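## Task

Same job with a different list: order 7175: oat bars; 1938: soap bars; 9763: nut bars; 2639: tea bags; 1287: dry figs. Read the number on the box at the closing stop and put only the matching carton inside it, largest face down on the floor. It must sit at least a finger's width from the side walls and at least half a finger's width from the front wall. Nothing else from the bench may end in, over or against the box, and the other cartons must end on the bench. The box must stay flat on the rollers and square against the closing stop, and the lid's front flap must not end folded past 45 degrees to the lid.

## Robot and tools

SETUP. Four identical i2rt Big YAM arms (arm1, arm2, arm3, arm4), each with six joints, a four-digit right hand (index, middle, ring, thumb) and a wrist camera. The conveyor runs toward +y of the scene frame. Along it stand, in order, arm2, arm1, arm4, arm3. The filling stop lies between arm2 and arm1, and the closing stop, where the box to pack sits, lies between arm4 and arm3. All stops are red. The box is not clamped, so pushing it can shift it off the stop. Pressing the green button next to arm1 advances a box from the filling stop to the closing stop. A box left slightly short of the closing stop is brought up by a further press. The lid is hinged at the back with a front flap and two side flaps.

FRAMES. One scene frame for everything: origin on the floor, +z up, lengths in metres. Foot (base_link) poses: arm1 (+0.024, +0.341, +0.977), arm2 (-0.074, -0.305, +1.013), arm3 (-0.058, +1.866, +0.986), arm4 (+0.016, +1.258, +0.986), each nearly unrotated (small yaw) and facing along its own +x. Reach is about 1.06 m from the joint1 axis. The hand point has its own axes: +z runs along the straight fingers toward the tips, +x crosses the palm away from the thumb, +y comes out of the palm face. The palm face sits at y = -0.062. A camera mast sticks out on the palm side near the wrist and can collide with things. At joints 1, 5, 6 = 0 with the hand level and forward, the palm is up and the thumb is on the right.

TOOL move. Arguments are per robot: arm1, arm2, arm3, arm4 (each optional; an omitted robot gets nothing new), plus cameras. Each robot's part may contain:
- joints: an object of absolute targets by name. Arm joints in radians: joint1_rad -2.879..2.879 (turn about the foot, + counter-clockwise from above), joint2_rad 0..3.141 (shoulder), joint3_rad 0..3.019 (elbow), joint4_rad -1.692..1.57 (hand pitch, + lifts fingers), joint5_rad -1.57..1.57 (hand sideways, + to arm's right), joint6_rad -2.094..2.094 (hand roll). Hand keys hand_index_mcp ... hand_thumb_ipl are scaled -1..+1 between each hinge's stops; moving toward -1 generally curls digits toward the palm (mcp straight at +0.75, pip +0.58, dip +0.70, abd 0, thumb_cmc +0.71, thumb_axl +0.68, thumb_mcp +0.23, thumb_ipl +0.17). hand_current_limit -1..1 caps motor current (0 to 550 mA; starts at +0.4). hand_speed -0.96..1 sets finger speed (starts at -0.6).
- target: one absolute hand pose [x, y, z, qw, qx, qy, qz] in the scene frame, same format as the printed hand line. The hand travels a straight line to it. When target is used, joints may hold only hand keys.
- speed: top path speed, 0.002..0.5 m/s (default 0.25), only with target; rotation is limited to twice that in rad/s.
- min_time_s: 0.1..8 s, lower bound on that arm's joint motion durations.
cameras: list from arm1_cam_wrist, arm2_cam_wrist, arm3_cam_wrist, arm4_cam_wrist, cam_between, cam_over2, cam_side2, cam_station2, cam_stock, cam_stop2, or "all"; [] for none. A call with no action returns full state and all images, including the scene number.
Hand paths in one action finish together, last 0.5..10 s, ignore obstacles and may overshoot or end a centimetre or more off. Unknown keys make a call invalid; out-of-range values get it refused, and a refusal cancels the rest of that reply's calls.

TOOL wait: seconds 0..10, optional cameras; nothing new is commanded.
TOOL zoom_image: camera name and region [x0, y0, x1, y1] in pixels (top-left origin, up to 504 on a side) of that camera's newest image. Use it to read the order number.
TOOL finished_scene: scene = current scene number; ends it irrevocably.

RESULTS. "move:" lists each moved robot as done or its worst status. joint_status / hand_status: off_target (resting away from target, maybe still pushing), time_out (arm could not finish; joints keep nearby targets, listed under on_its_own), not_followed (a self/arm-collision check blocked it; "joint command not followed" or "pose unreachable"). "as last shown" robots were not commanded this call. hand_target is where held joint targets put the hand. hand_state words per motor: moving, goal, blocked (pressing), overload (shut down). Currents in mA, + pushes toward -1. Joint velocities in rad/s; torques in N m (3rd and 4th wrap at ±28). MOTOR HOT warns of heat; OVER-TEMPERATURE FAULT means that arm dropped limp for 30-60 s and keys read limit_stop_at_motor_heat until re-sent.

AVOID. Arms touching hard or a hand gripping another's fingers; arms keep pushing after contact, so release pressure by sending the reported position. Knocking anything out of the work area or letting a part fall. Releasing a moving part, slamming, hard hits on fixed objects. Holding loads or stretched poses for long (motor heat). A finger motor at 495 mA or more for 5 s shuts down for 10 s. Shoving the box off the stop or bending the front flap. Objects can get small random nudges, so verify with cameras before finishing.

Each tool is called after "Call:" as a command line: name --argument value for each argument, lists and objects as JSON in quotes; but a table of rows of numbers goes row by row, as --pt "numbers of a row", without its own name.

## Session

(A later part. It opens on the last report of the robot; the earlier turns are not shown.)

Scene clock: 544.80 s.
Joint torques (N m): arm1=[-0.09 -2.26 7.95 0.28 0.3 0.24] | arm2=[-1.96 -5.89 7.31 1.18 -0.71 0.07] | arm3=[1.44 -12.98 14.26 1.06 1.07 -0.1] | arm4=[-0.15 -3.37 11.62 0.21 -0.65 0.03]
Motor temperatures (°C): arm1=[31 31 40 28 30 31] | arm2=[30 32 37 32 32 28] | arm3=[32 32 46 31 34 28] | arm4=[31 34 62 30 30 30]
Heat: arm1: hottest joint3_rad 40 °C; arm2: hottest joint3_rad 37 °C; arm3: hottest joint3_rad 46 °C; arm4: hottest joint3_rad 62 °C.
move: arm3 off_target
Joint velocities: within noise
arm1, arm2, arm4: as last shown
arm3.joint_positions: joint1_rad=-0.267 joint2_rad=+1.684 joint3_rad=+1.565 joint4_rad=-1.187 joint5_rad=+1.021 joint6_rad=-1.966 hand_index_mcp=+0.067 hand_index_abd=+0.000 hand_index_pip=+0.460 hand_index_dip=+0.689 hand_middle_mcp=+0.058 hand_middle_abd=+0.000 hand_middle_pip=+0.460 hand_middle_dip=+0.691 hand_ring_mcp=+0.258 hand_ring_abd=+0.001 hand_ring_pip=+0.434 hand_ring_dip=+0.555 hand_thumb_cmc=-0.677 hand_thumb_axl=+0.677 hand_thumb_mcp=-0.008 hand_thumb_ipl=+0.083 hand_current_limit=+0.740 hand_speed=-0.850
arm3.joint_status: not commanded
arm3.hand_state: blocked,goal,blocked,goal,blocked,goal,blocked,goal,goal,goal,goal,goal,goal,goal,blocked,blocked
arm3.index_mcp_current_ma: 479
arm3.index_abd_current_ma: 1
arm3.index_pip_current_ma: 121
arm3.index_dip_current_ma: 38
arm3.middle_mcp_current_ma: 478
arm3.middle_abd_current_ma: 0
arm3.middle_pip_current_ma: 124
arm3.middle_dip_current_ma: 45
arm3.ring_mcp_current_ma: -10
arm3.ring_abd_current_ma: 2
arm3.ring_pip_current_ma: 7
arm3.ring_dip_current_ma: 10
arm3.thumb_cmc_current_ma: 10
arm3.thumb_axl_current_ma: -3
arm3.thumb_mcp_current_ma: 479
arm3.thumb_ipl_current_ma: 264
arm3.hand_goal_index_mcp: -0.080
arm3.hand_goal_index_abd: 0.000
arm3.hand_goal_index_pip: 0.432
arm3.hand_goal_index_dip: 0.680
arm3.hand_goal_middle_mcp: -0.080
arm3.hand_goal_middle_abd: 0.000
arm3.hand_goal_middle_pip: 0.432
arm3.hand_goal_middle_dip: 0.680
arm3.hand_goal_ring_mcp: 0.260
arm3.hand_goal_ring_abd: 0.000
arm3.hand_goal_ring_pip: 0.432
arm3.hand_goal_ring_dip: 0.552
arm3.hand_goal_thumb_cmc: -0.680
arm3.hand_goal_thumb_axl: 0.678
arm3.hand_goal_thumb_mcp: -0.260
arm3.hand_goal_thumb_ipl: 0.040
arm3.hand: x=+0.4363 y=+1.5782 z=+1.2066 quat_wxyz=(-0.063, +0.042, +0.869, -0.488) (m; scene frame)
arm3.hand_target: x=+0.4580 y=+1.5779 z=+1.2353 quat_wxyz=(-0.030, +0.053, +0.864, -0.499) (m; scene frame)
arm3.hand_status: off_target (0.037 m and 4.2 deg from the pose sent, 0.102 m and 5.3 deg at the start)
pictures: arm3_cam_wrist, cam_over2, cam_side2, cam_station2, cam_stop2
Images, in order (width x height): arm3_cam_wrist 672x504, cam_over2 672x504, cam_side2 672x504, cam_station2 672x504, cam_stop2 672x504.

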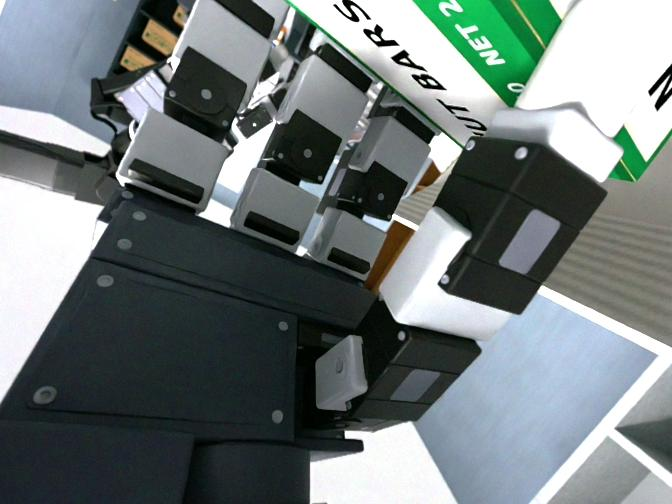

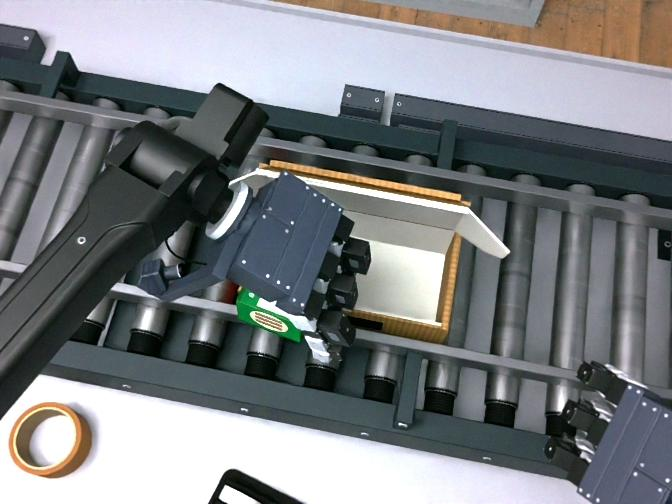

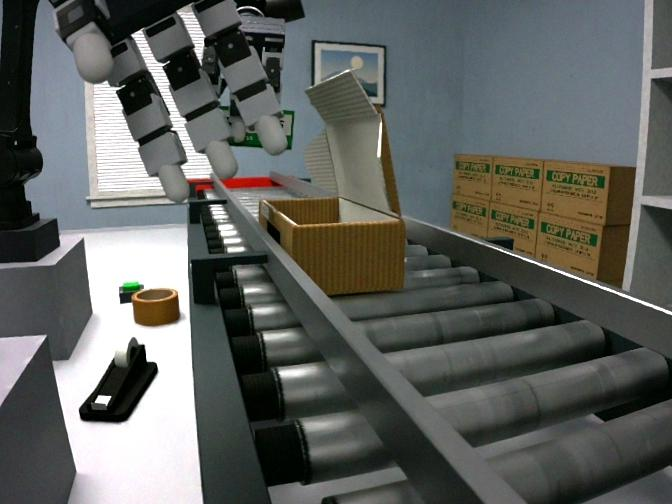

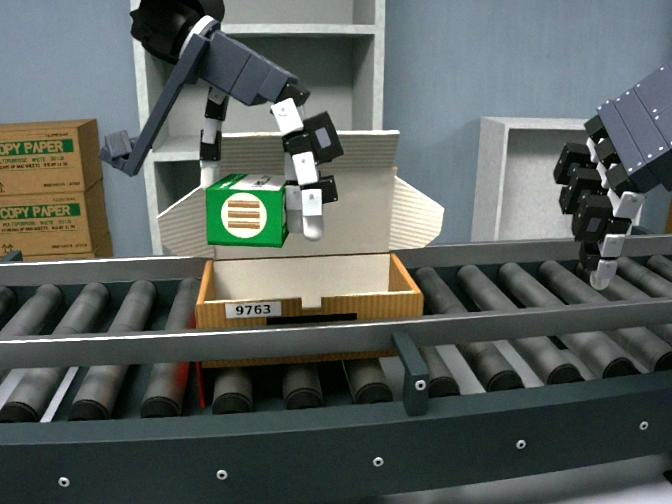

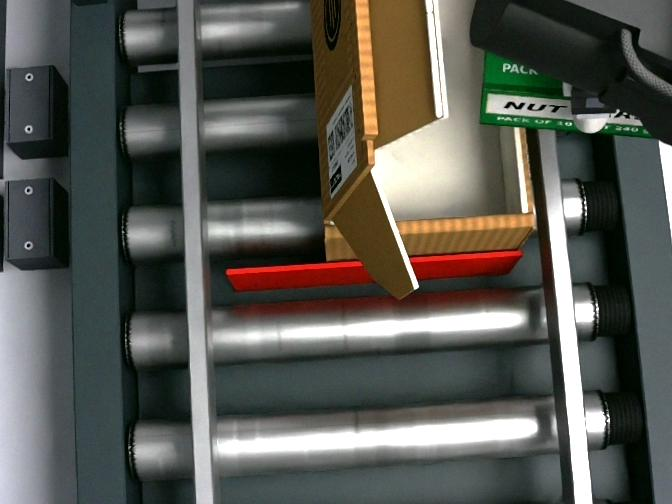

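Call:
move --arm3 '{"target": [0.51, 1.565, 1.22, 0.0076, 0.0548, 0.8654, -0.4979], "speed": 0.06}' --cameras '["arm3_cam_wrist", "cam_side2", "cam_over2", "cam_station2", "cam_stop2"]'

Scene clock: 556.00 s.
Joint torques (N m): arm1=[-0.09 -2.26 7.94 0.31 0.3 0.24] | arm2=[-1.2 -5.83 7.36 1.07 -0.7 0.08] | arm3=[1.38 -14.21 14.42 1.43 0.96 -0.08] | arm4=[-0.5 -3.66 11.55 0.32 -0.65 -0.02]
Motor temperatures (°C): arm1=[31 31 40 28 30 31] | arm2=[30 32 37 32 32 28] | arm3=[32 33 49 31 34 28] | arm4=[31 34 63 30 30 30]
Heat: arm1: hottest joint3_rad 40 °C; arm2: hottest joint3_rad 37 °C; arm3: hottest joint3_rad 49 °C; arm4: hottest joint3_rad 63 °C.
move: arm3 off_target
Joint velocities: within noise
arm1.joint_positions: joint1_rad=+0.308 joint2_rad=+0.808 joint3_rad=+0.654 joint4_rad=-1.138 joint5_rad=+0.603 joint6_rad=-1.211 hand_index_mcp=+0.219 hand_index_abd=+0.001 hand_index_pip=+0.434 hand_index_dip=+0.682 hand_middle_mcp=+0.219 hand_middle_abd=+0.001 hand_middle_pip=+0.434 hand_middle_dip=+0.683 hand_ring_mcp=+0.268 hand_ring_abd=+0.000 hand_ring_pip=+0.433 hand_ring_dip=+0.554 hand_thumb_cmc=-0.681 hand_thumb_axl=+0.677 hand_thumb_mcp=+0.126 hand_thumb_ipl=+0.149 hand_current_limit=+0.400 hand_speed=-0.850
arm1.joint_status: not commanded
arm1.hand_state: goal,goal,goal,goal,goal,goal,goal,goal,goal,goal,goal,goal,goal,goal,goal,goal
arm1.index_mcp_current_ma: 0
arm1.index_abd_current_ma: 0
arm1.index_pip_current_ma: 0
arm1.index_dip_current_ma: 0
arm1.middle_mcp_current_ma: 0
arm1.middle_abd_current_ma: 0
arm1.middle_pip_current_ma: 0
arm1.middle_dip_current_ma: 0
arm1.ring_mcp_current_ma: 0
arm1.ring_abd_current_ma: 0
arm1.ring_pip_current_ma: 0
arm1.ring_dip_current_ma: 0
arm1.thumb_cmc_current_ma: 0
arm1.thumb_axl_current_ma: 0
arm1.thumb_mcp_current_ma: -1
arm1.thumb_ipl_current_ma: 0
arm1.hand_goal_index_mcp: 0.220
arm1.hand_goal_index_abd: 0.000
arm1.hand_goal_index_pip: 0.432
arm1.hand_goal_index_dip: 0.680
arm1.hand_goal_middle_mcp: 0.220
arm1.hand_goal_middle_abd: 0.000
arm1.hand_goal_middle_pip: 0.432
arm1.hand_goal_middle_dip: 0.680
arm1.hand_goal_ring_mcp: 0.270
arm1.hand_goal_ring_abd: 0.000
arm1.hand_goal_ring_pip: 0.432
arm1.hand_goal_ring_dip: 0.552
arm1.hand_goal_thumb_cmc: -0.680
arm1.hand_goal_thumb_axl: 0.678
arm1.hand_goal_thumb_mcp: 0.130
arm1.hand_goal_thumb_ipl: 0.150
arm1.hand: x=+0.3258 y=+0.4082 z=+1.1356 quat_wxyz=(+0.226, +0.046, +0.946, -0.228) (m; scene frame)
arm1.hand_target: x=+0.3232 y=+0.4048 z=+1.1350 quat_wxyz=(+0.223, +0.053, +0.946, -0.227) (m; scene frame)
arm1.hand_status: not commanded
arm2.joint_positions: joint1_rad=-0.590 joint2_rad=+1.208 joint3_rad=+0.808 joint4_rad=-1.211 joint5_rad=-0.802 joint6_rad=+1.190 hand_index_mcp=+0.214 hand_index_abd=+0.003 hand_index_pip=+0.434 hand_index_dip=+0.683 hand_middle_mcp=+0.215 hand_middle_abd=+0.001 hand_middle_pip=+0.434 hand_middle_dip=+0.683 hand_ring_mcp=+0.263 hand_ring_abd=-0.002 hand_ring_pip=+0.434 hand_ring_dip=+0.555 hand_thumb_cmc=-0.696 hand_thumb_axl=+0.680 hand_thumb_mcp=+0.125 hand_thumb_ipl=+0.148 hand_current_limit=+0.400 hand_speed=-0.850
arm2.joint_status: not commanded
arm2.hand_state: goal,goal,goal,goal,goal,goal,goal,goal,goal,goal,goal,goal,goal,goal,goal,goal
arm2.index_mcp_current_ma: -2
arm2.index_abd_current_ma: 0
arm2.index_pip_current_ma: 0
arm2.index_dip_current_ma: 1
arm2.middle_mcp_current_ma: -2
arm2.middle_abd_current_ma: 0
arm2.middle_pip_current_ma: 0
arm2.middle_dip_current_ma: 0
arm2.ring_mcp_current_ma: -3
arm2.ring_abd_current_ma: 0
arm2.ring_pip_current_ma: 0
arm2.ring_dip_current_ma: 1
arm2.thumb_cmc_current_ma: 1
arm2.thumb_axl_current_ma: 0
arm2.thumb_mcp_current_ma: -2
arm2.thumb_ipl_current_ma: -1
arm2.hand_goal_index_mcp: 0.220
arm2.hand_goal_index_abd: 0.000
arm2.hand_goal_index_pip: 0.432
arm2.hand_goal_index_dip: 0.680
arm2.hand_goal_middle_mcp: 0.220
arm2.hand_goal_middle_abd: 0.000
arm2.hand_goal_middle_pip: 0.432
arm2.hand_goal_middle_dip: 0.680
arm2.hand_goal_ring_mcp: 0.270
arm2.hand_goal_ring_abd: 0.000
arm2.hand_goal_ring_pip: 0.432
arm2.hand_goal_ring_dip: 0.552
arm2.hand_goal_thumb_cmc: -0.700
arm2.hand_goal_thumb_axl: 0.678
arm2.hand_goal_thumb_mcp: 0.130
arm2.hand_goal_thumb_ipl: 0.150
arm2.hand: x=+0.2028 y=-0.4427 z=+1.1155 quat_wxyz=(-0.348, +0.910, -0.140, +0.179) (m; scene frame)
arm2.hand_target: x=+0.2002 y=-0.4451 z=+1.1147 quat_wxyz=(-0.344, +0.909, -0.147, +0.183) (m; scene frame)
arm2.hand_status: not commanded
arm3.joint_positions: joint1_rad=-0.267 joint2_rad=+1.765 joint3_rad=+1.624 joint4_rad=-1.063 joint5_rad=+0.989 joint6_rad=-2.016 hand_index_mcp=+0.067 hand_index_abd=+0.000 hand_index_pip=+0.460 hand_index_dip=+0.689 hand_middle_mcp=+0.058 hand_middle_abd=+0.000 hand_middle_pip=+0.460 hand_middle_dip=+0.691 hand_ring_mcp=+0.258 hand_ring_abd=+0.001 hand_ring_pip=+0.434 hand_ring_dip=+0.555 hand_thumb_cmc=-0.677 hand_thumb_axl=+0.677 hand_thumb_mcp=-0.008 hand_thumb_ipl=+0.083 hand_current_limit=+0.740 hand_speed=-0.850
arm3.joint_status: not commanded
arm3.hand_state: blocked,goal,blocked,goal,blocked,goal,blocked,goal,goal,goal,goal,goal,goal,goal,blocked,blocked
arm3.index_mcp_current_ma: 479
arm3.index_abd_current_ma: 1
arm3.index_pip_current_ma: 121
arm3.index_dip_current_ma: 38
arm3.middle_mcp_current_ma: 479
arm3.middle_abd_current_ma: 0
arm3.middle_pip_current_ma: 124
arm3.middle_dip_current_ma: 45
arm3.ring_mcp_current_ma: -10
arm3.ring_abd_current_ma: 2
arm3.ring_pip_current_ma: 7
arm3.ring_dip_current_ma: 10
arm3.thumb_cmc_current_ma: 10
arm3.thumb_axl_current_ma: -3
arm3.thumb_mcp_current_ma: 478
arm3.thumb_ipl_current_ma: 264
arm3.hand_goal_index_mcp: -0.080
arm3.hand_goal_index_abd: 0.000
arm3.hand_goal_index_pip: 0.432
arm3.hand_goal_index_dip: 0.680
arm3.hand_goal_middle_mcp: -0.080
arm3.hand_goal_middle_abd: 0.000
arm3.hand_goal_middle_pip: 0.432
arm3.hand_goal_middle_dip: 0.680
arm3.hand_goal_ring_mcp: 0.260
arm3.hand_goal_ring_abd: 0.000
arm3.hand_goal_ring_pip: 0.432
arm3.hand_goal_ring_dip: 0.552
arm3.hand_goal_thumb_cmc: -0.680
arm3.hand_goal_thumb_axl: 0.678
arm3.hand_goal_thumb_mcp: -0.260
arm3.hand_goal_thumb_ipl: 0.040
arm3.hand: x=+0.4845 y=+1.5666 z=+1.1910 quat_wxyz=(-0.026, +0.043, +0.872, -0.488) (m; scene frame)
arm3.hand_target: x=+0.5078 y=+1.5660 z=+1.2206 quat_wxyz=(+0.008, +0.055, +0.865, -0.498) (m; scene frame)
arm3.hand_status: off_target (0.039 m and 4.3 deg from the pose sent, 0.076 m and 8.3 deg at the start)
arm4: as last shown
pictures: arm3_cam_wrist, cam_over2, cam_side2, cam_station2, cam_stop2
Images, in order (width x height): arm3_cam_wrist 672x504, cam_over2 672x504, cam_side2 672x504, cam_station2 672x504, cam_stop2 672x504.

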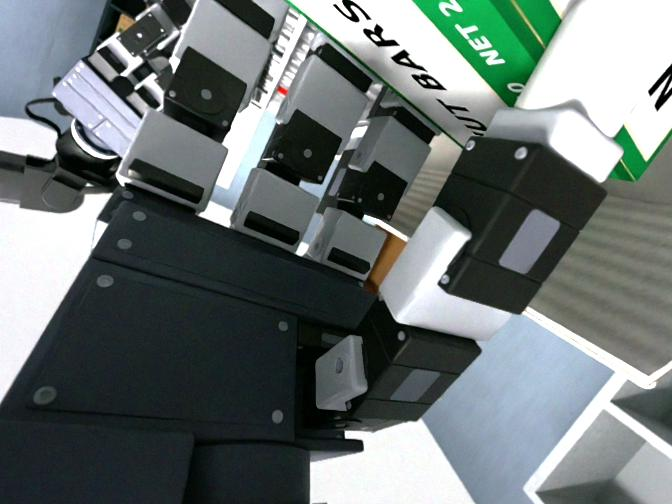

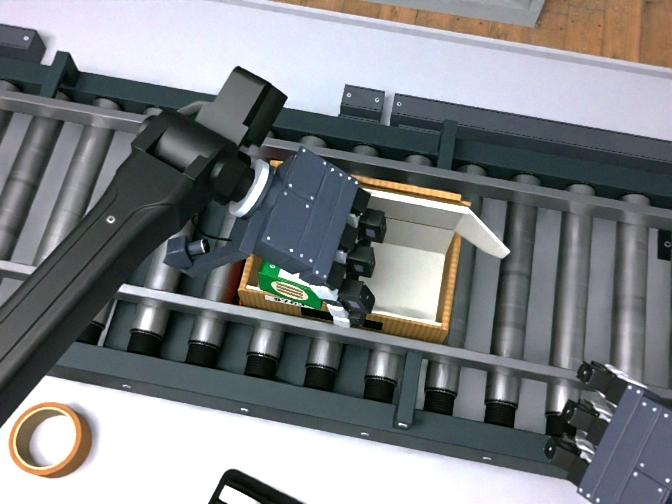

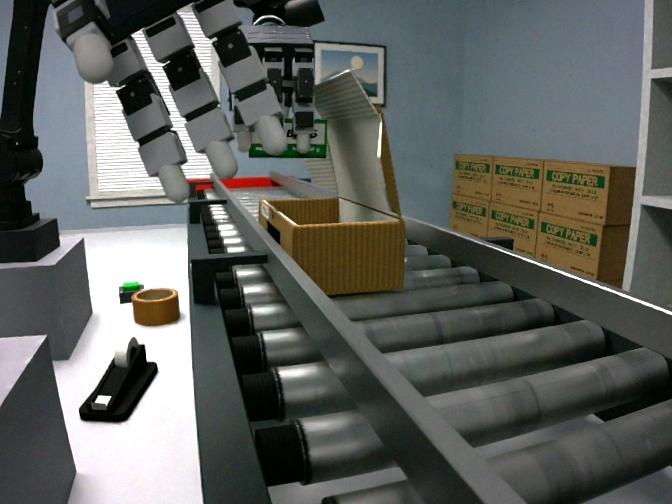

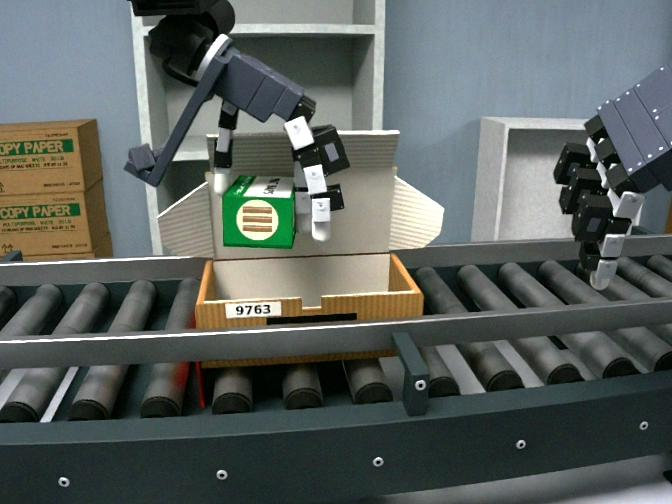

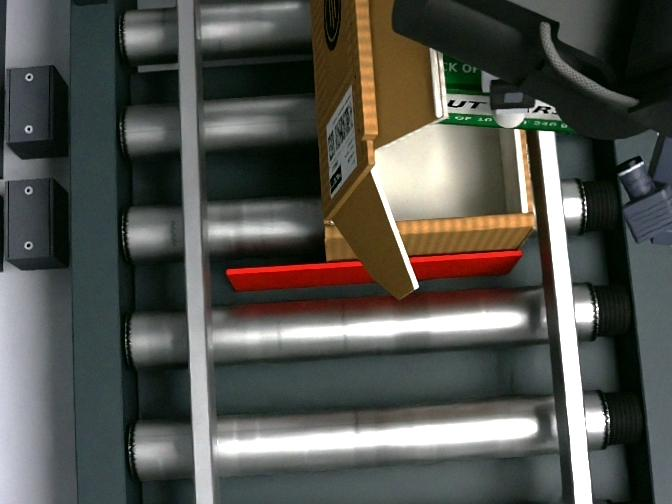

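Call:
zoom_image --camera "cam_side2" --region '[200, 0, 440, 180]'

Scaled by 2.100 from the camera's 672x504 image, which has a finer 960x720 frame.

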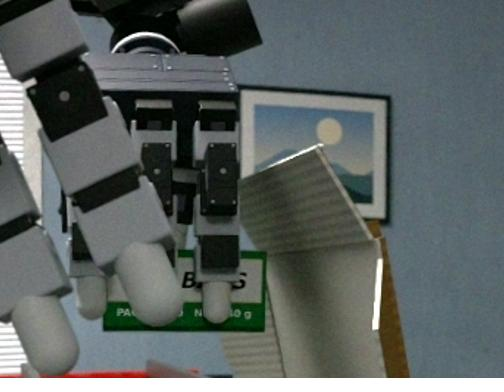

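Call:
move --arm3 '{"target": [0.545, 1.56, 1.22, 0.0076, 0.0548, 0.8654, -0.4979], "speed": 0.04}' --cameras '["cam_side2", "cam_over2", "cam_station2", "cam_stop2"]'

Call:
zoom_image --camera "cam_side2" --region '[200, 0, 440, 320]'

Scene clock: 563.43 s.
Joint torques (N m): arm1=[-0.09 -2.32 7.95 0.29 0.3 0.24] | arm2=[-1.55 -5.83 7.45 1.14 -0.67 0.07] | arm3=[1.67 -15.38 14.57 0.61 1.07 0.08] | arm4=[-0.91 -3.66 11.59 0.21 -0.68 0.02]
Motor temperatures (°C): arm1=[31 31 40 28 30 31] | arm2=[30 32 37 32 32 28] | arm3=[32 33 49 31 34 28] | arm4=[31 34 63 30 30 30]
Heat: arm1: hottest joint3_rad 40 °C; arm2: hottest joint3_rad 37 °C; arm3: hottest joint3_rad 49 °C; arm4: hottest joint3_rad 63 °C.
move: arm3 off_target
Joint velocities: within noise
arm1, arm2: as last shown
arm3.joint_positions: joint1_rad=-0.260 joint2_rad=+1.861 joint3_rad=+1.765 joint4_rad=-1.094 joint5_rad=+0.990 joint6_rad=-2.017 hand_index_mcp=+0.066 hand_index_abd=+0.000 hand_index_pip=+0.460 hand_index_dip=+0.689 hand_middle_mcp=+0.058 hand_middle_abd=+0.000 hand_middle_pip=+0.461 hand_middle_dip=+0.691 hand_ring_mcp=+0.258 hand_ring_abd=+0.001 hand_ring_pip=+0.434 hand_ring_dip=+0.555 hand_thumb_cmc=-0.679 hand_thumb_axl=+0.677 hand_thumb_mcp=-0.008 hand_thumb_ipl=+0.083 hand_current_limit=+0.740 hand_speed=-0.850
arm3.joint_status: not commanded
arm3.hand_state: blocked,goal,blocked,goal,blocked,goal,blocked,goal,goal,goal,goal,goal,goal,goal,blocked,blocked
arm3.index_mcp_current_ma: 479
arm3.index_abd_current_ma: 1
arm3.index_pip_current_ma: 122
arm3.index_dip_current_ma: 39
arm3.middle_mcp_current_ma: 478
arm3.middle_abd_current_ma: 0
arm3.middle_pip_current_ma: 126
arm3.middle_dip_current_ma: 47
arm3.ring_mcp_current_ma: -10
arm3.ring_abd_current_ma: 2
arm3.ring_pip_current_ma: 7
arm3.ring_dip_current_ma: 10
arm3.thumb_cmc_current_ma: 4
arm3.thumb_axl_current_ma: -3
arm3.thumb_mcp_current_ma: 479
arm3.thumb_ipl_current_ma: 264
arm3.hand_goal_index_mcp: -0.080
arm3.hand_goal_index_abd: 0.000
arm3.hand_goal_index_pip: 0.432
arm3.hand_goal_index_dip: 0.680
arm3.hand_goal_middle_mcp: -0.080
arm3.hand_goal_middle_abd: 0.000
arm3.hand_goal_middle_pip: 0.432
arm3.hand_goal_middle_dip: 0.680
arm3.hand_goal_ring_mcp: 0.260
arm3.hand_goal_ring_abd: 0.000
arm3.hand_goal_ring_pip: 0.432
arm3.hand_goal_ring_dip: 0.552
arm3.hand_goal_thumb_cmc: -0.680
arm3.hand_goal_thumb_axl: 0.678
arm3.hand_goal_thumb_mcp: -0.260
arm3.hand_goal_thumb_ipl: 0.040
arm3.hand: x=+0.5232 y=+1.5577 z=+1.1937 quat_wxyz=(-0.020, +0.043, +0.871, -0.490) (m; scene frame)
arm3.hand_target: x=+0.5433 y=+1.5608 z=+1.2203 quat_wxyz=(+0.009, +0.055, +0.865, -0.498) (m; scene frame)
arm3.hand_status: off_target (0.034 m and 3.6 deg from the pose sent, 0.068 m and 4.4 deg at the start)
arm4.joint_positions: joint1_rad=-0.592 joint2_rad=+0.909 joint3_rad=+0.827 joint4_rad=-1.237 joint5_rad=-0.802 joint6_rad=+1.288 hand_index_mcp=+0.215 hand_index_abd=+0.002 hand_index_pip=+0.434 hand_index_dip=+0.683 hand_middle_mcp=+0.214 hand_middle_abd=+0.001 hand_middle_pip=+0.434 hand_middle_dip=+0.683 hand_ring_mcp=+0.264 hand_ring_abd=+0.000 hand_ring_pip=+0.433 hand_ring_dip=+0.555 hand_thumb_cmc=-0.678 hand_thumb_axl=+0.678 hand_thumb_mcp=+0.126 hand_thumb_ipl=+0.151 hand_current_limit=+0.400 hand_speed=-0.850
arm4.joint_status: not commanded
arm4.hand_state: goal,goal,goal,goal,goal,goal,goal,goal,goal,goal,goal,goal,goal,goal,goal,goal
arm4.index_mcp_current_ma: -2
arm4.index_abd_current_ma: 0
arm4.index_pip_current_ma: 0
arm4.index_dip_current_ma: 1
arm4.middle_mcp_current_ma: -2
arm4.middle_abd_current_ma: 0
arm4.middle_pip_current_ma: 0
arm4.middle_dip_current_ma: 1
arm4.ring_mcp_current_ma: -2
arm4.ring_abd_current_ma: 0
arm4.ring_pip_current_ma: 0
arm4.ring_dip_current_ma: 1
arm4.thumb_cmc_current_ma: 0
arm4.thumb_axl_current_ma: 0
arm4.thumb_mcp_current_ma: -2
arm4.thumb_ipl_current_ma: 0
arm4.hand_goal_index_mcp: 0.220
arm4.hand_goal_index_abd: 0.000
arm4.hand_goal_index_pip: 0.432
arm4.hand_goal_index_dip: 0.680
arm4.hand_goal_middle_mcp: 0.220
arm4.hand_goal_middle_abd: 0.000
arm4.hand_goal_middle_pip: 0.432
arm4.hand_goal_middle_dip: 0.680
arm4.hand_goal_ring_mcp: 0.270
arm4.hand_goal_ring_abd: 0.000
arm4.hand_goal_ring_pip: 0.432
arm4.hand_goal_ring_dip: 0.552
arm4.hand_goal_thumb_cmc: -0.680
arm4.hand_goal_thumb_axl: 0.678
arm4.hand_goal_thumb_mcp: 0.130
arm4.hand_goal_thumb_ipl: 0.150
arm4.hand: x=+0.3043 y=+1.1829 z=+1.1740 quat_wxyz=(-0.326, +0.912, -0.036, +0.245) (m; scene frame)
arm4.hand_target: x=+0.3051 y=+1.1794 z=+1.1854 quat_wxyz=(-0.322, +0.912, -0.041, +0.253) (m; scene frame)
arm4.hand_status: not commanded
pictures: cam_over2, cam_side2, cam_station2, cam_stop2
Images, in order (width x height): cam_over2 672x504, cam_side2 672x504, cam_station2 672x504, cam_stop2 672x504.

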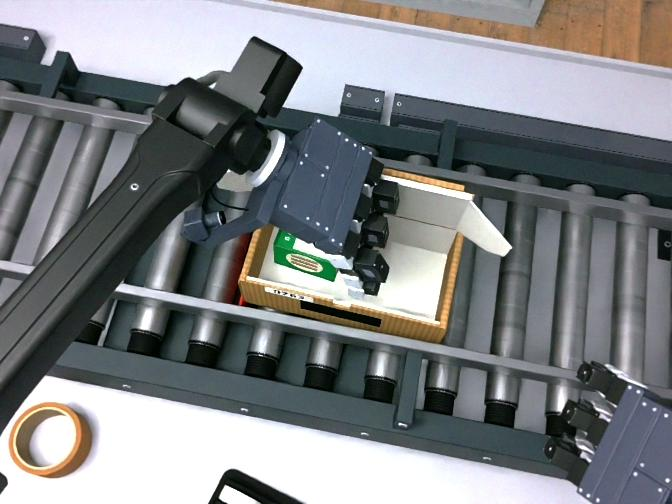

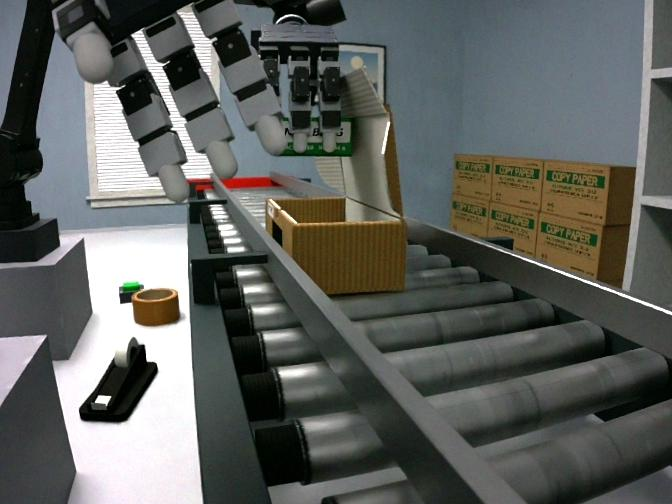

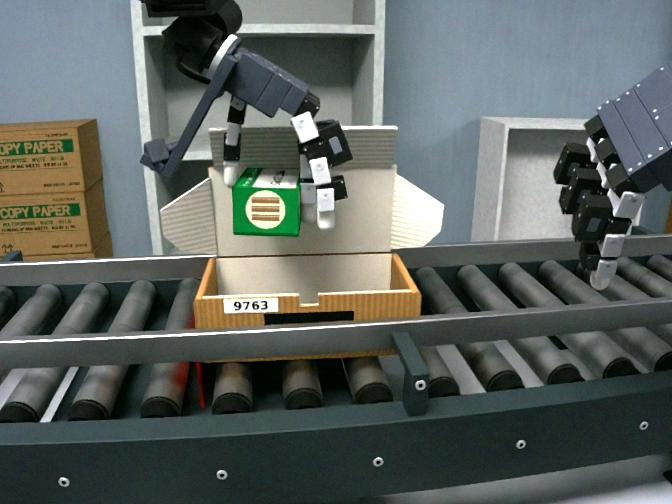

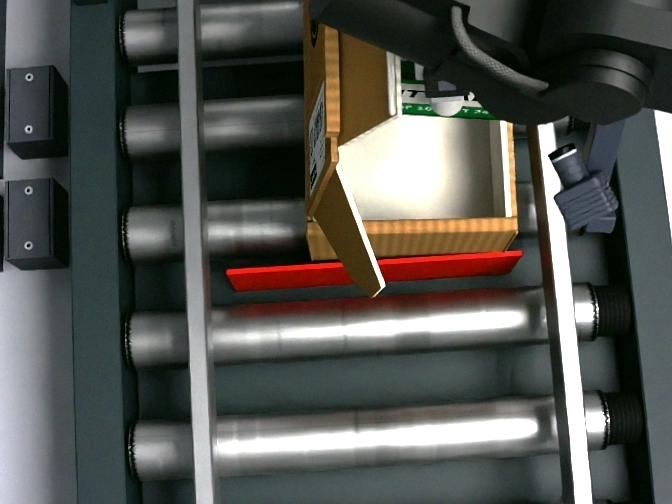

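Scaled by 1.575 from the camera's 672x504 image, which has a finer 960x720 frame.

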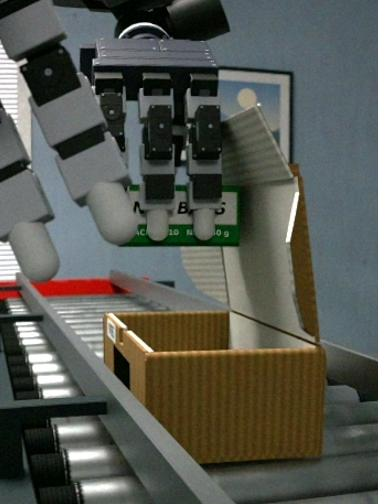

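Call:
zoom_image --camera "cam_over2" --region '[220, 100, 520, 350]'

Call:
zoom_image --camera "cam_stop2" --region '[200, 0, 560, 300]'

Scaled by 1.680 from the camera's 672x504 image, which has a finer 960x720 frame.

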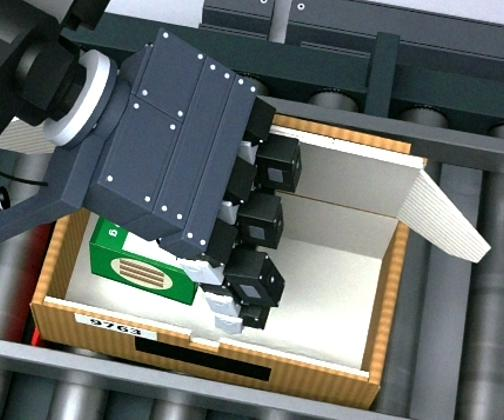

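Scaled by 1.400 from the camera's 672x504 image, which has a finer 960x720 frame.

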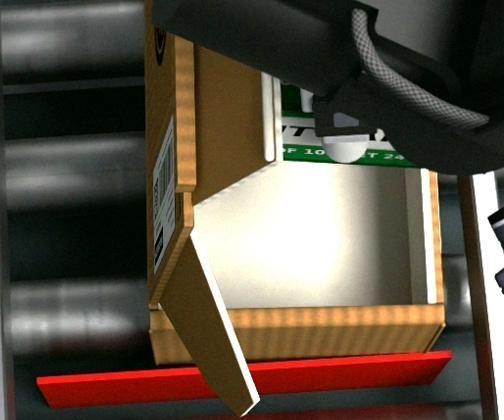

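Call:
move --arm3 '{"target": [0.515, 1.56, 1.22, 0.0076, 0.0548, 0.8654, -0.4979], "speed": 0.05}' --cameras '["cam_side2", "cam_over2", "cam_stop2"]'

Call:
zoom_image --camera "cam_side2" --region '[200, 0, 440, 320]'

Call:
zoom_image --camera "cam_stop2" --region '[200, 0, 560, 300]'

Scene clock: 590.03 s.
Joint torques (N m): arm1=[-0.09 -2.37 7.94 0.29 0.3 0.25] | arm2=[-1.2 -6.3 7.43 1.13 -0.67 0.09] | arm3=[0.44 -17.73 9.98 1.42 0.95 -0.1] | arm4=[-1.08 -3.25 11.64 0.25 -0.65 0.01]
Motor temperatures (°C): arm1=[31 31 40 28 30 31] | arm2=[30 32 37 32 32 28] | arm3=[32 35 50 31 34 28] | arm4=[31 34 64 30 30 30]
Heat: arm1: hottest joint3_rad 40 °C; arm2: hottest joint3_rad 37 °C; arm3: hottest joint3_rad 50 °C; arm4: hottest joint3_rad 64 °C.
move: arm3 off_target
Joint velocities: within noise
arm1, arm2, arm4: as last shown
arm3.joint_positions: joint1_rad=-0.260 joint2_rad=+1.821 joint3_rad=+1.709 joint4_rad=-1.063 joint5_rad=+0.987 joint6_rad=-2.026 hand_index_mcp=+0.066 hand_index_abd=+0.000 hand_index_pip=+0.460 hand_index_dip=+0.689 hand_middle_mcp=+0.058 hand_middle_abd=+0.000 hand_middle_pip=+0.461 hand_middle_dip=+0.691 hand_ring_mcp=+0.258 hand_ring_abd=+0.001 hand_ring_pip=+0.434 hand_ring_dip=+0.555 hand_thumb_cmc=-0.679 hand_thumb_axl=+0.677 hand_thumb_mcp=-0.008 hand_thumb_ipl=+0.083 hand_current_limit=+0.740 hand_speed=-0.850
arm3.joint_status: not commanded
arm3.hand_state: blocked,goal,blocked,goal,blocked,goal,blocked,goal,goal,goal,goal,goal,goal,goal,blocked,blocked
arm3.index_mcp_current_ma: 478
arm3.index_abd_current_ma: 1
arm3.index_pip_current_ma: 122
arm3.index_dip_current_ma: 39
arm3.middle_mcp_current_ma: 478
arm3.middle_abd_current_ma: 0
arm3.middle_pip_current_ma: 126
arm3.middle_dip_current_ma: 47
arm3.ring_mcp_current_ma: -10
arm3.ring_abd_current_ma: 2
arm3.ring_pip_current_ma: 7
arm3.ring_dip_current_ma: 10
arm3.thumb_cmc_current_ma: 4
arm3.thumb_axl_current_ma: -3
arm3.thumb_mcp_current_ma: 479
arm3.thumb_ipl_current_ma: 264
arm3.hand_goal_index_mcp: -0.080
arm3.hand_goal_index_abd: 0.000
arm3.hand_goal_index_pip: 0.432
arm3.hand_goal_index_dip: 0.680
arm3.hand_goal_middle_mcp: -0.080
arm3.hand_goal_middle_abd: 0.000
arm3.hand_goal_middle_pip: 0.432
arm3.hand_goal_middle_dip: 0.680
arm3.hand_goal_ring_mcp: 0.260
arm3.hand_goal_ring_abd: 0.000
arm3.hand_goal_ring_pip: 0.432
arm3.hand_goal_ring_dip: 0.552
arm3.hand_goal_thumb_cmc: -0.680
arm3.hand_goal_thumb_axl: 0.678
arm3.hand_goal_thumb_mcp: -0.260
arm3.hand_goal_thumb_ipl: 0.040
arm3.hand: x=+0.5121 y=+1.5619 z=+1.1951 quat_wxyz=(-0.015, +0.042, +0.870, -0.490) (m; scene frame)
arm3.hand_target: x=+0.5145 y=+1.5602 z=+1.2200 quat_wxyz=(+0.007, +0.055, +0.865, -0.498) (m; scene frame)
arm3.hand_status: off_target (0.025 m and 3.2 deg from the pose sent, 0.028 m and 3.6 deg at the start)
pictures: cam_over2, cam_side2, cam_stop2
Images, in order (width x height): cam_over2 672x504, cam_side2 672x504, cam_stop2 672x504.

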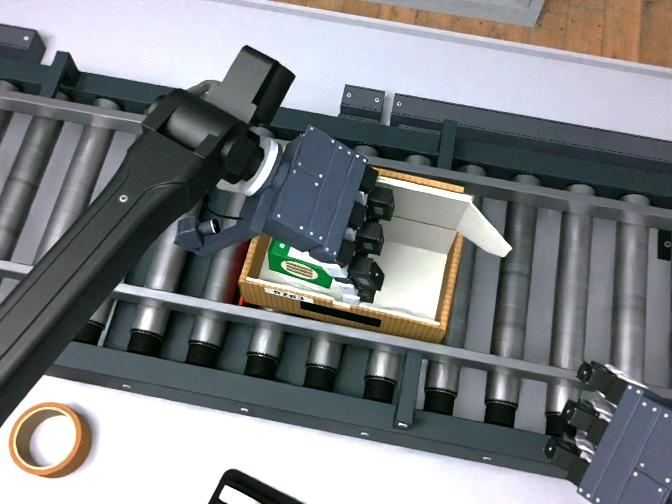

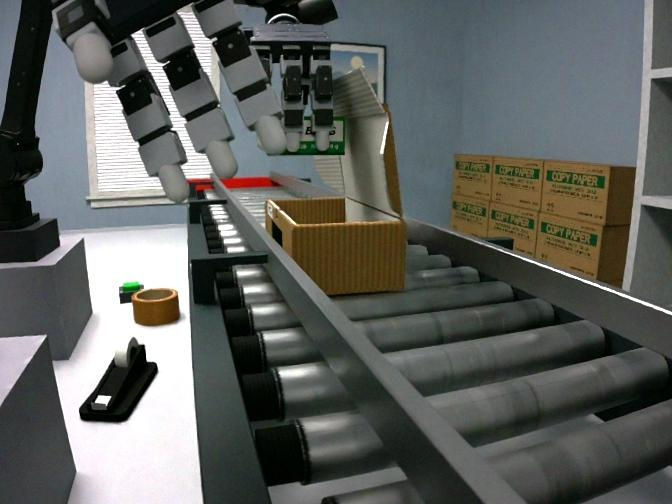

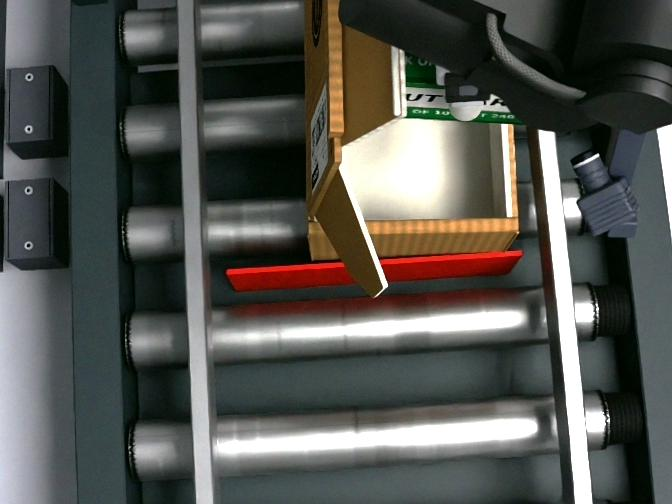

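Scaled by 1.575 from the camera's 672x504 image, which has a finer 960x720 frame.

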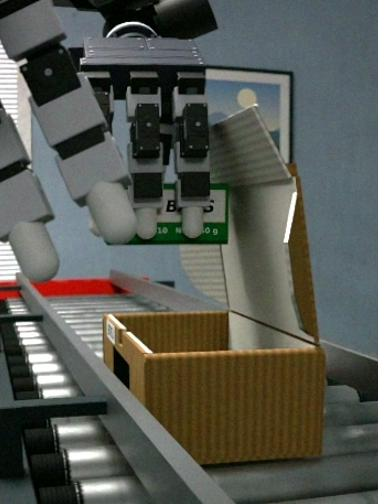

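Scaled by 1.400 from the camera's 672x504 image, which has a finer 960x720 frame.

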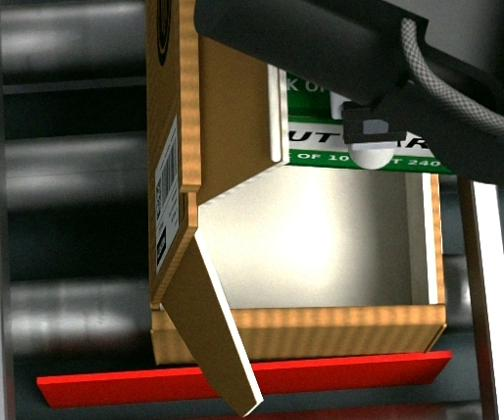

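Call:
move --arm3 '{"joints": {"hand_ring_mcp": 1.0, "hand_ring_pip": 0.95, "hand_ring_dip": 0.9}}' --cameras '["cam_side2"]'

Call:
move --arm3 '{"target": [0.555, 1.57, 1.225, 0.0170, 0.0299, 0.8658, -0.4993], "speed": 0.015}' --cameras '["cam_side2", "cam_over2", "cam_stop2", "cam_station2"]'

Call:
zoom_image --camera "cam_side2" --region '[200, 0, 440, 320]'

Call:
zoom_image --camera "cam_stop2" --region '[200, 0, 560, 300]'

Scene clock: 621.00 s.
Joint torques (N m): arm1=[-0.15 -2.32 7.95 0.31 0.3 0.25] | arm2=[-1.79 -5.54 7.32 1.21 -0.67 0.1] | arm3=[0.5 -17.67 9.96 1.43 0.99 -0.08] | arm4=[-0.62 -3.9 11.59 0.16 -0.62 -0.03]
Motor temperatures (°C): arm1=[31 31 40 28 30 31] | arm2=[30 32 37 32 32 28] | arm3=[32 34 48 31 34 28] | arm4=[31 34 64 30 30 30]
Heat: arm1: hottest joint3_rad 40 °C; arm2: hottest joint3_rad 37 °C; arm3: hottest joint3_rad 48 °C; arm4: hottest joint3_rad 64 °C.
move: arm3 off_target
Joint velocities: within noise
arm1, arm2, arm4: as last shown
arm3.joint_positions: joint1_rad=-0.260 joint2_rad=+1.821 joint3_rad=+1.709 joint4_rad=-1.063 joint5_rad=+0.987 joint6_rad=-2.026 hand_index_mcp=+0.066 hand_index_abd=+0.000 hand_index_pip=+0.460 hand_index_dip=+0.689 hand_middle_mcp=+0.058 hand_middle_abd=+0.000 hand_middle_pip=+0.461 hand_middle_dip=+0.691 hand_ring_mcp=+0.979 hand_ring_abd=+0.001 hand_ring_pip=+0.942 hand_ring_dip=+0.897 hand_thumb_cmc=-0.679 hand_thumb_axl=+0.677 hand_thumb_mcp=-0.008 hand_thumb_ipl=+0.083 hand_current_limit=+0.740 hand_speed=-0.850
arm3.joint_status: hand_ring_mcp off_target (ended at +0.979, target +1.000); the others done
arm3.hand_state: blocked,goal,blocked,goal,blocked,goal,blocked,goal,blocked,goal,goal,goal,goal,goal,blocked,blocked
arm3.index_mcp_current_ma: 478
arm3.index_abd_current_ma: 1
arm3.index_pip_current_ma: 122
arm3.index_dip_current_ma: 39
arm3.middle_mcp_current_ma: 479
arm3.middle_abd_current_ma: 0
arm3.middle_pip_current_ma: 126
arm3.middle_dip_current_ma: 47
arm3.ring_mcp_current_ma: -97
arm3.ring_abd_current_ma: 2
arm3.ring_pip_current_ma: -34
arm3.ring_dip_current_ma: -13
arm3.thumb_cmc_current_ma: 4
arm3.thumb_axl_current_ma: -3
arm3.thumb_mcp_current_ma: 479
arm3.thumb_ipl_current_ma: 264
arm3.hand_goal_index_mcp: -0.080
arm3.hand_goal_index_abd: 0.000
arm3.hand_goal_index_pip: 0.432
arm3.hand_goal_index_dip: 0.680
arm3.hand_goal_middle_mcp: -0.080
arm3.hand_goal_middle_abd: 0.000
arm3.hand_goal_middle_pip: 0.432
arm3.hand_goal_middle_dip: 0.680
arm3.hand_goal_ring_mcp: 1.000
arm3.hand_goal_ring_abd: 0.000
arm3.hand_goal_ring_pip: 0.950
arm3.hand_goal_ring_dip: 0.900
arm3.hand_goal_thumb_cmc: -0.680
arm3.hand_goal_thumb_axl: 0.678
arm3.hand_goal_thumb_mcp: -0.260
arm3.hand_goal_thumb_ipl: 0.040
arm3.hand: x=+0.5121 y=+1.5620 z=+1.1950 quat_wxyz=(-0.015, +0.042, +0.871, -0.490) (m; scene frame)
arm3.hand_target: x=+0.5146 y=+1.5602 z=+1.2200 quat_wxyz=(+0.007, +0.055, +0.865, -0.498) (m; scene frame)
arm3.hand_status: not commanded
pictures: cam_side2
Images, in order (width x height): cam_side2 672x504.

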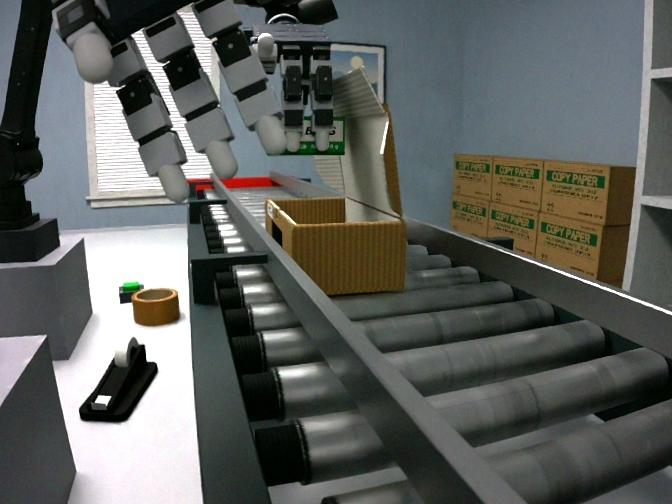

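Scene clock: 624.30 s.
Joint torques (N m): arm1=[-0.15 -2.32 7.95 0.31 0.3 0.25] | arm2=[-1.49 -5.66 7.35 1.37 -0.67 0.06] | arm3=[1.9 -15.27 14.79 0.77 0.93 -0.04] | arm4=[-0.44 -3.55 11.64 0.42 -0.66 0.01]
Motor temperatures (°C): arm1=[31 31 40 28 30 31] | arm2=[30 32 37 32 32 28] | arm3=[32 35 48 31 34 28] | arm4=[31 34 64 30 30 30]
Heat: arm1: hottest joint3_rad 40 °C; arm2: hottest joint3_rad 37 °C; arm3: hottest joint3_rad 48 °C; arm4: hottest joint3_rad 64 °C.
move: arm3 off_target
Joint velocities: within noise
arm1, arm2, arm4: as last shown
arm3.joint_positions: joint1_rad=-0.245 joint2_rad=+1.861 joint3_rad=+1.769 joint4_rad=-1.063 joint5_rad=+0.984 joint6_rad=-2.065 hand_index_mcp=+0.066 hand_index_abd=+0.000 hand_index_pip=+0.460 hand_index_dip=+0.689 hand_middle_mcp=+0.058 hand_middle_abd=+0.000 hand_middle_pip=+0.461 hand_middle_dip=+0.691 hand_ring_mcp=+0.979 hand_ring_abd=+0.001 hand_ring_pip=+0.942 hand_ring_dip=+0.897 hand_thumb_cmc=-0.679 hand_thumb_axl=+0.677 hand_thumb_mcp=-0.008 hand_thumb_ipl=+0.083 hand_current_limit=+0.740 hand_speed=-0.850
arm3.joint_status: not commanded
arm3.hand_state: blocked,goal,blocked,goal,blocked,goal,blocked,goal,blocked,goal,goal,goal,goal,goal,blocked,blocked
arm3.index_mcp_current_ma: 478
arm3.index_abd_current_ma: 1
arm3.index_pip_current_ma: 122
arm3.index_dip_current_ma: 39
arm3.middle_mcp_current_ma: 479
arm3.middle_abd_current_ma: 0
arm3.middle_pip_current_ma: 126
arm3.middle_dip_current_ma: 48
arm3.ring_mcp_current_ma: -97
arm3.ring_abd_current_ma: 2
arm3.ring_pip_current_ma: -34
arm3.ring_dip_current_ma: -13
arm3.thumb_cmc_current_ma: 4
arm3.thumb_axl_current_ma: -3
arm3.thumb_mcp_current_ma: 479
arm3.thumb_ipl_current_ma: 264
arm3.hand_goal_index_mcp: -0.080
arm3.hand_goal_index_abd: 0.000
arm3.hand_goal_index_pip: 0.432
arm3.hand_goal_index_dip: 0.680
arm3.hand_goal_middle_mcp: -0.080
arm3.hand_goal_middle_abd: 0.000
arm3.hand_goal_middle_pip: 0.432
arm3.hand_goal_middle_dip: 0.680
arm3.hand_goal_ring_mcp: 1.000
arm3.hand_goal_ring_abd: 0.000
arm3.hand_goal_ring_pip: 0.950
arm3.hand_goal_ring_dip: 0.900
arm3.hand_goal_thumb_cmc: -0.680
arm3.hand_goal_thumb_axl: 0.678
arm3.hand_goal_thumb_mcp: -0.260
arm3.hand_goal_thumb_ipl: 0.040
arm3.hand: x=+0.5316 y=+1.5653 z=+1.1966 quat_wxyz=(-0.013, +0.023, +0.871, -0.491) (m; scene frame)
arm3.hand_target: x=+0.5530 y=+1.5710 z=+1.2250 quat_wxyz=(+0.018, +0.030, +0.866, -0.499) (m; scene frame)
arm3.hand_status: off_target (0.037 m and 3.6 deg from the pose sent, 0.053 m and 4.1 deg at the start)
pictures: cam_over2, cam_side2, cam_station2, cam_stop2
Images, in order (width x height): cam_over2 672x504, cam_side2 672x504, cam_station2 672x504, cam_stop2 672x504.

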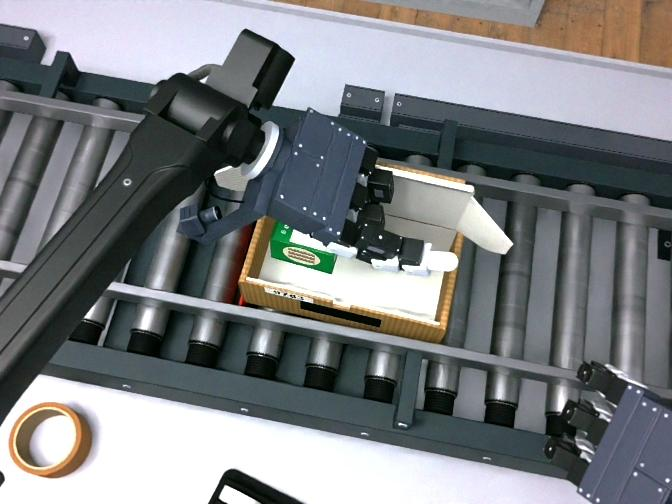

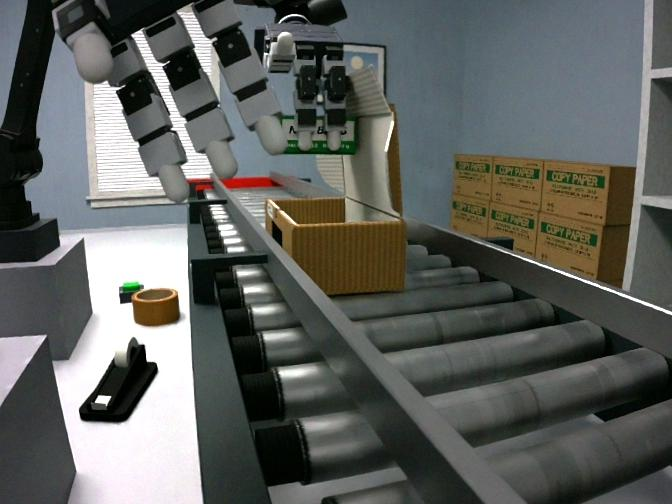

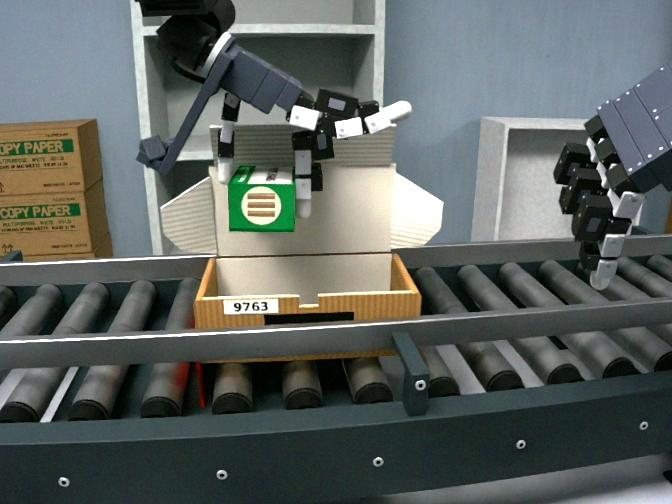

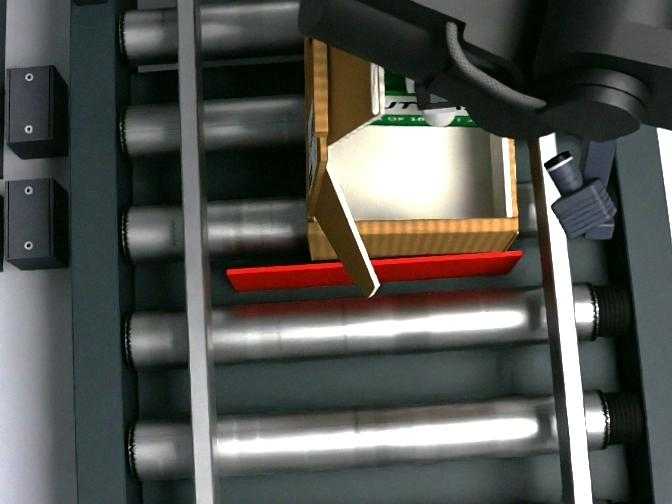

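Scaled by 1.575 from the camera's 672x504 image, which has a finer 960x720 frame.

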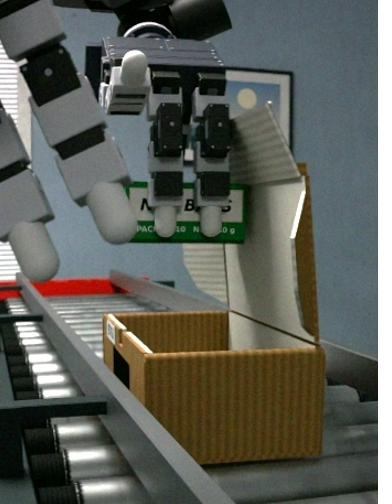

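Scaled by 1.400 from the camera's 672x504 image, which has a finer 960x720 frame.

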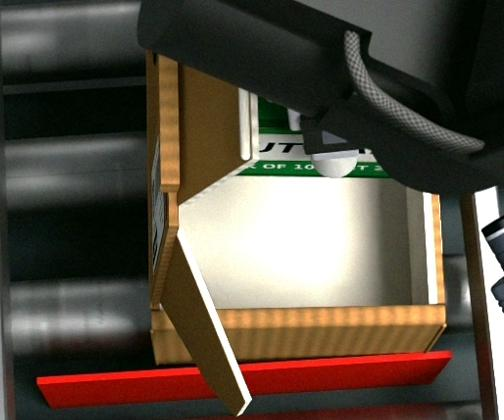

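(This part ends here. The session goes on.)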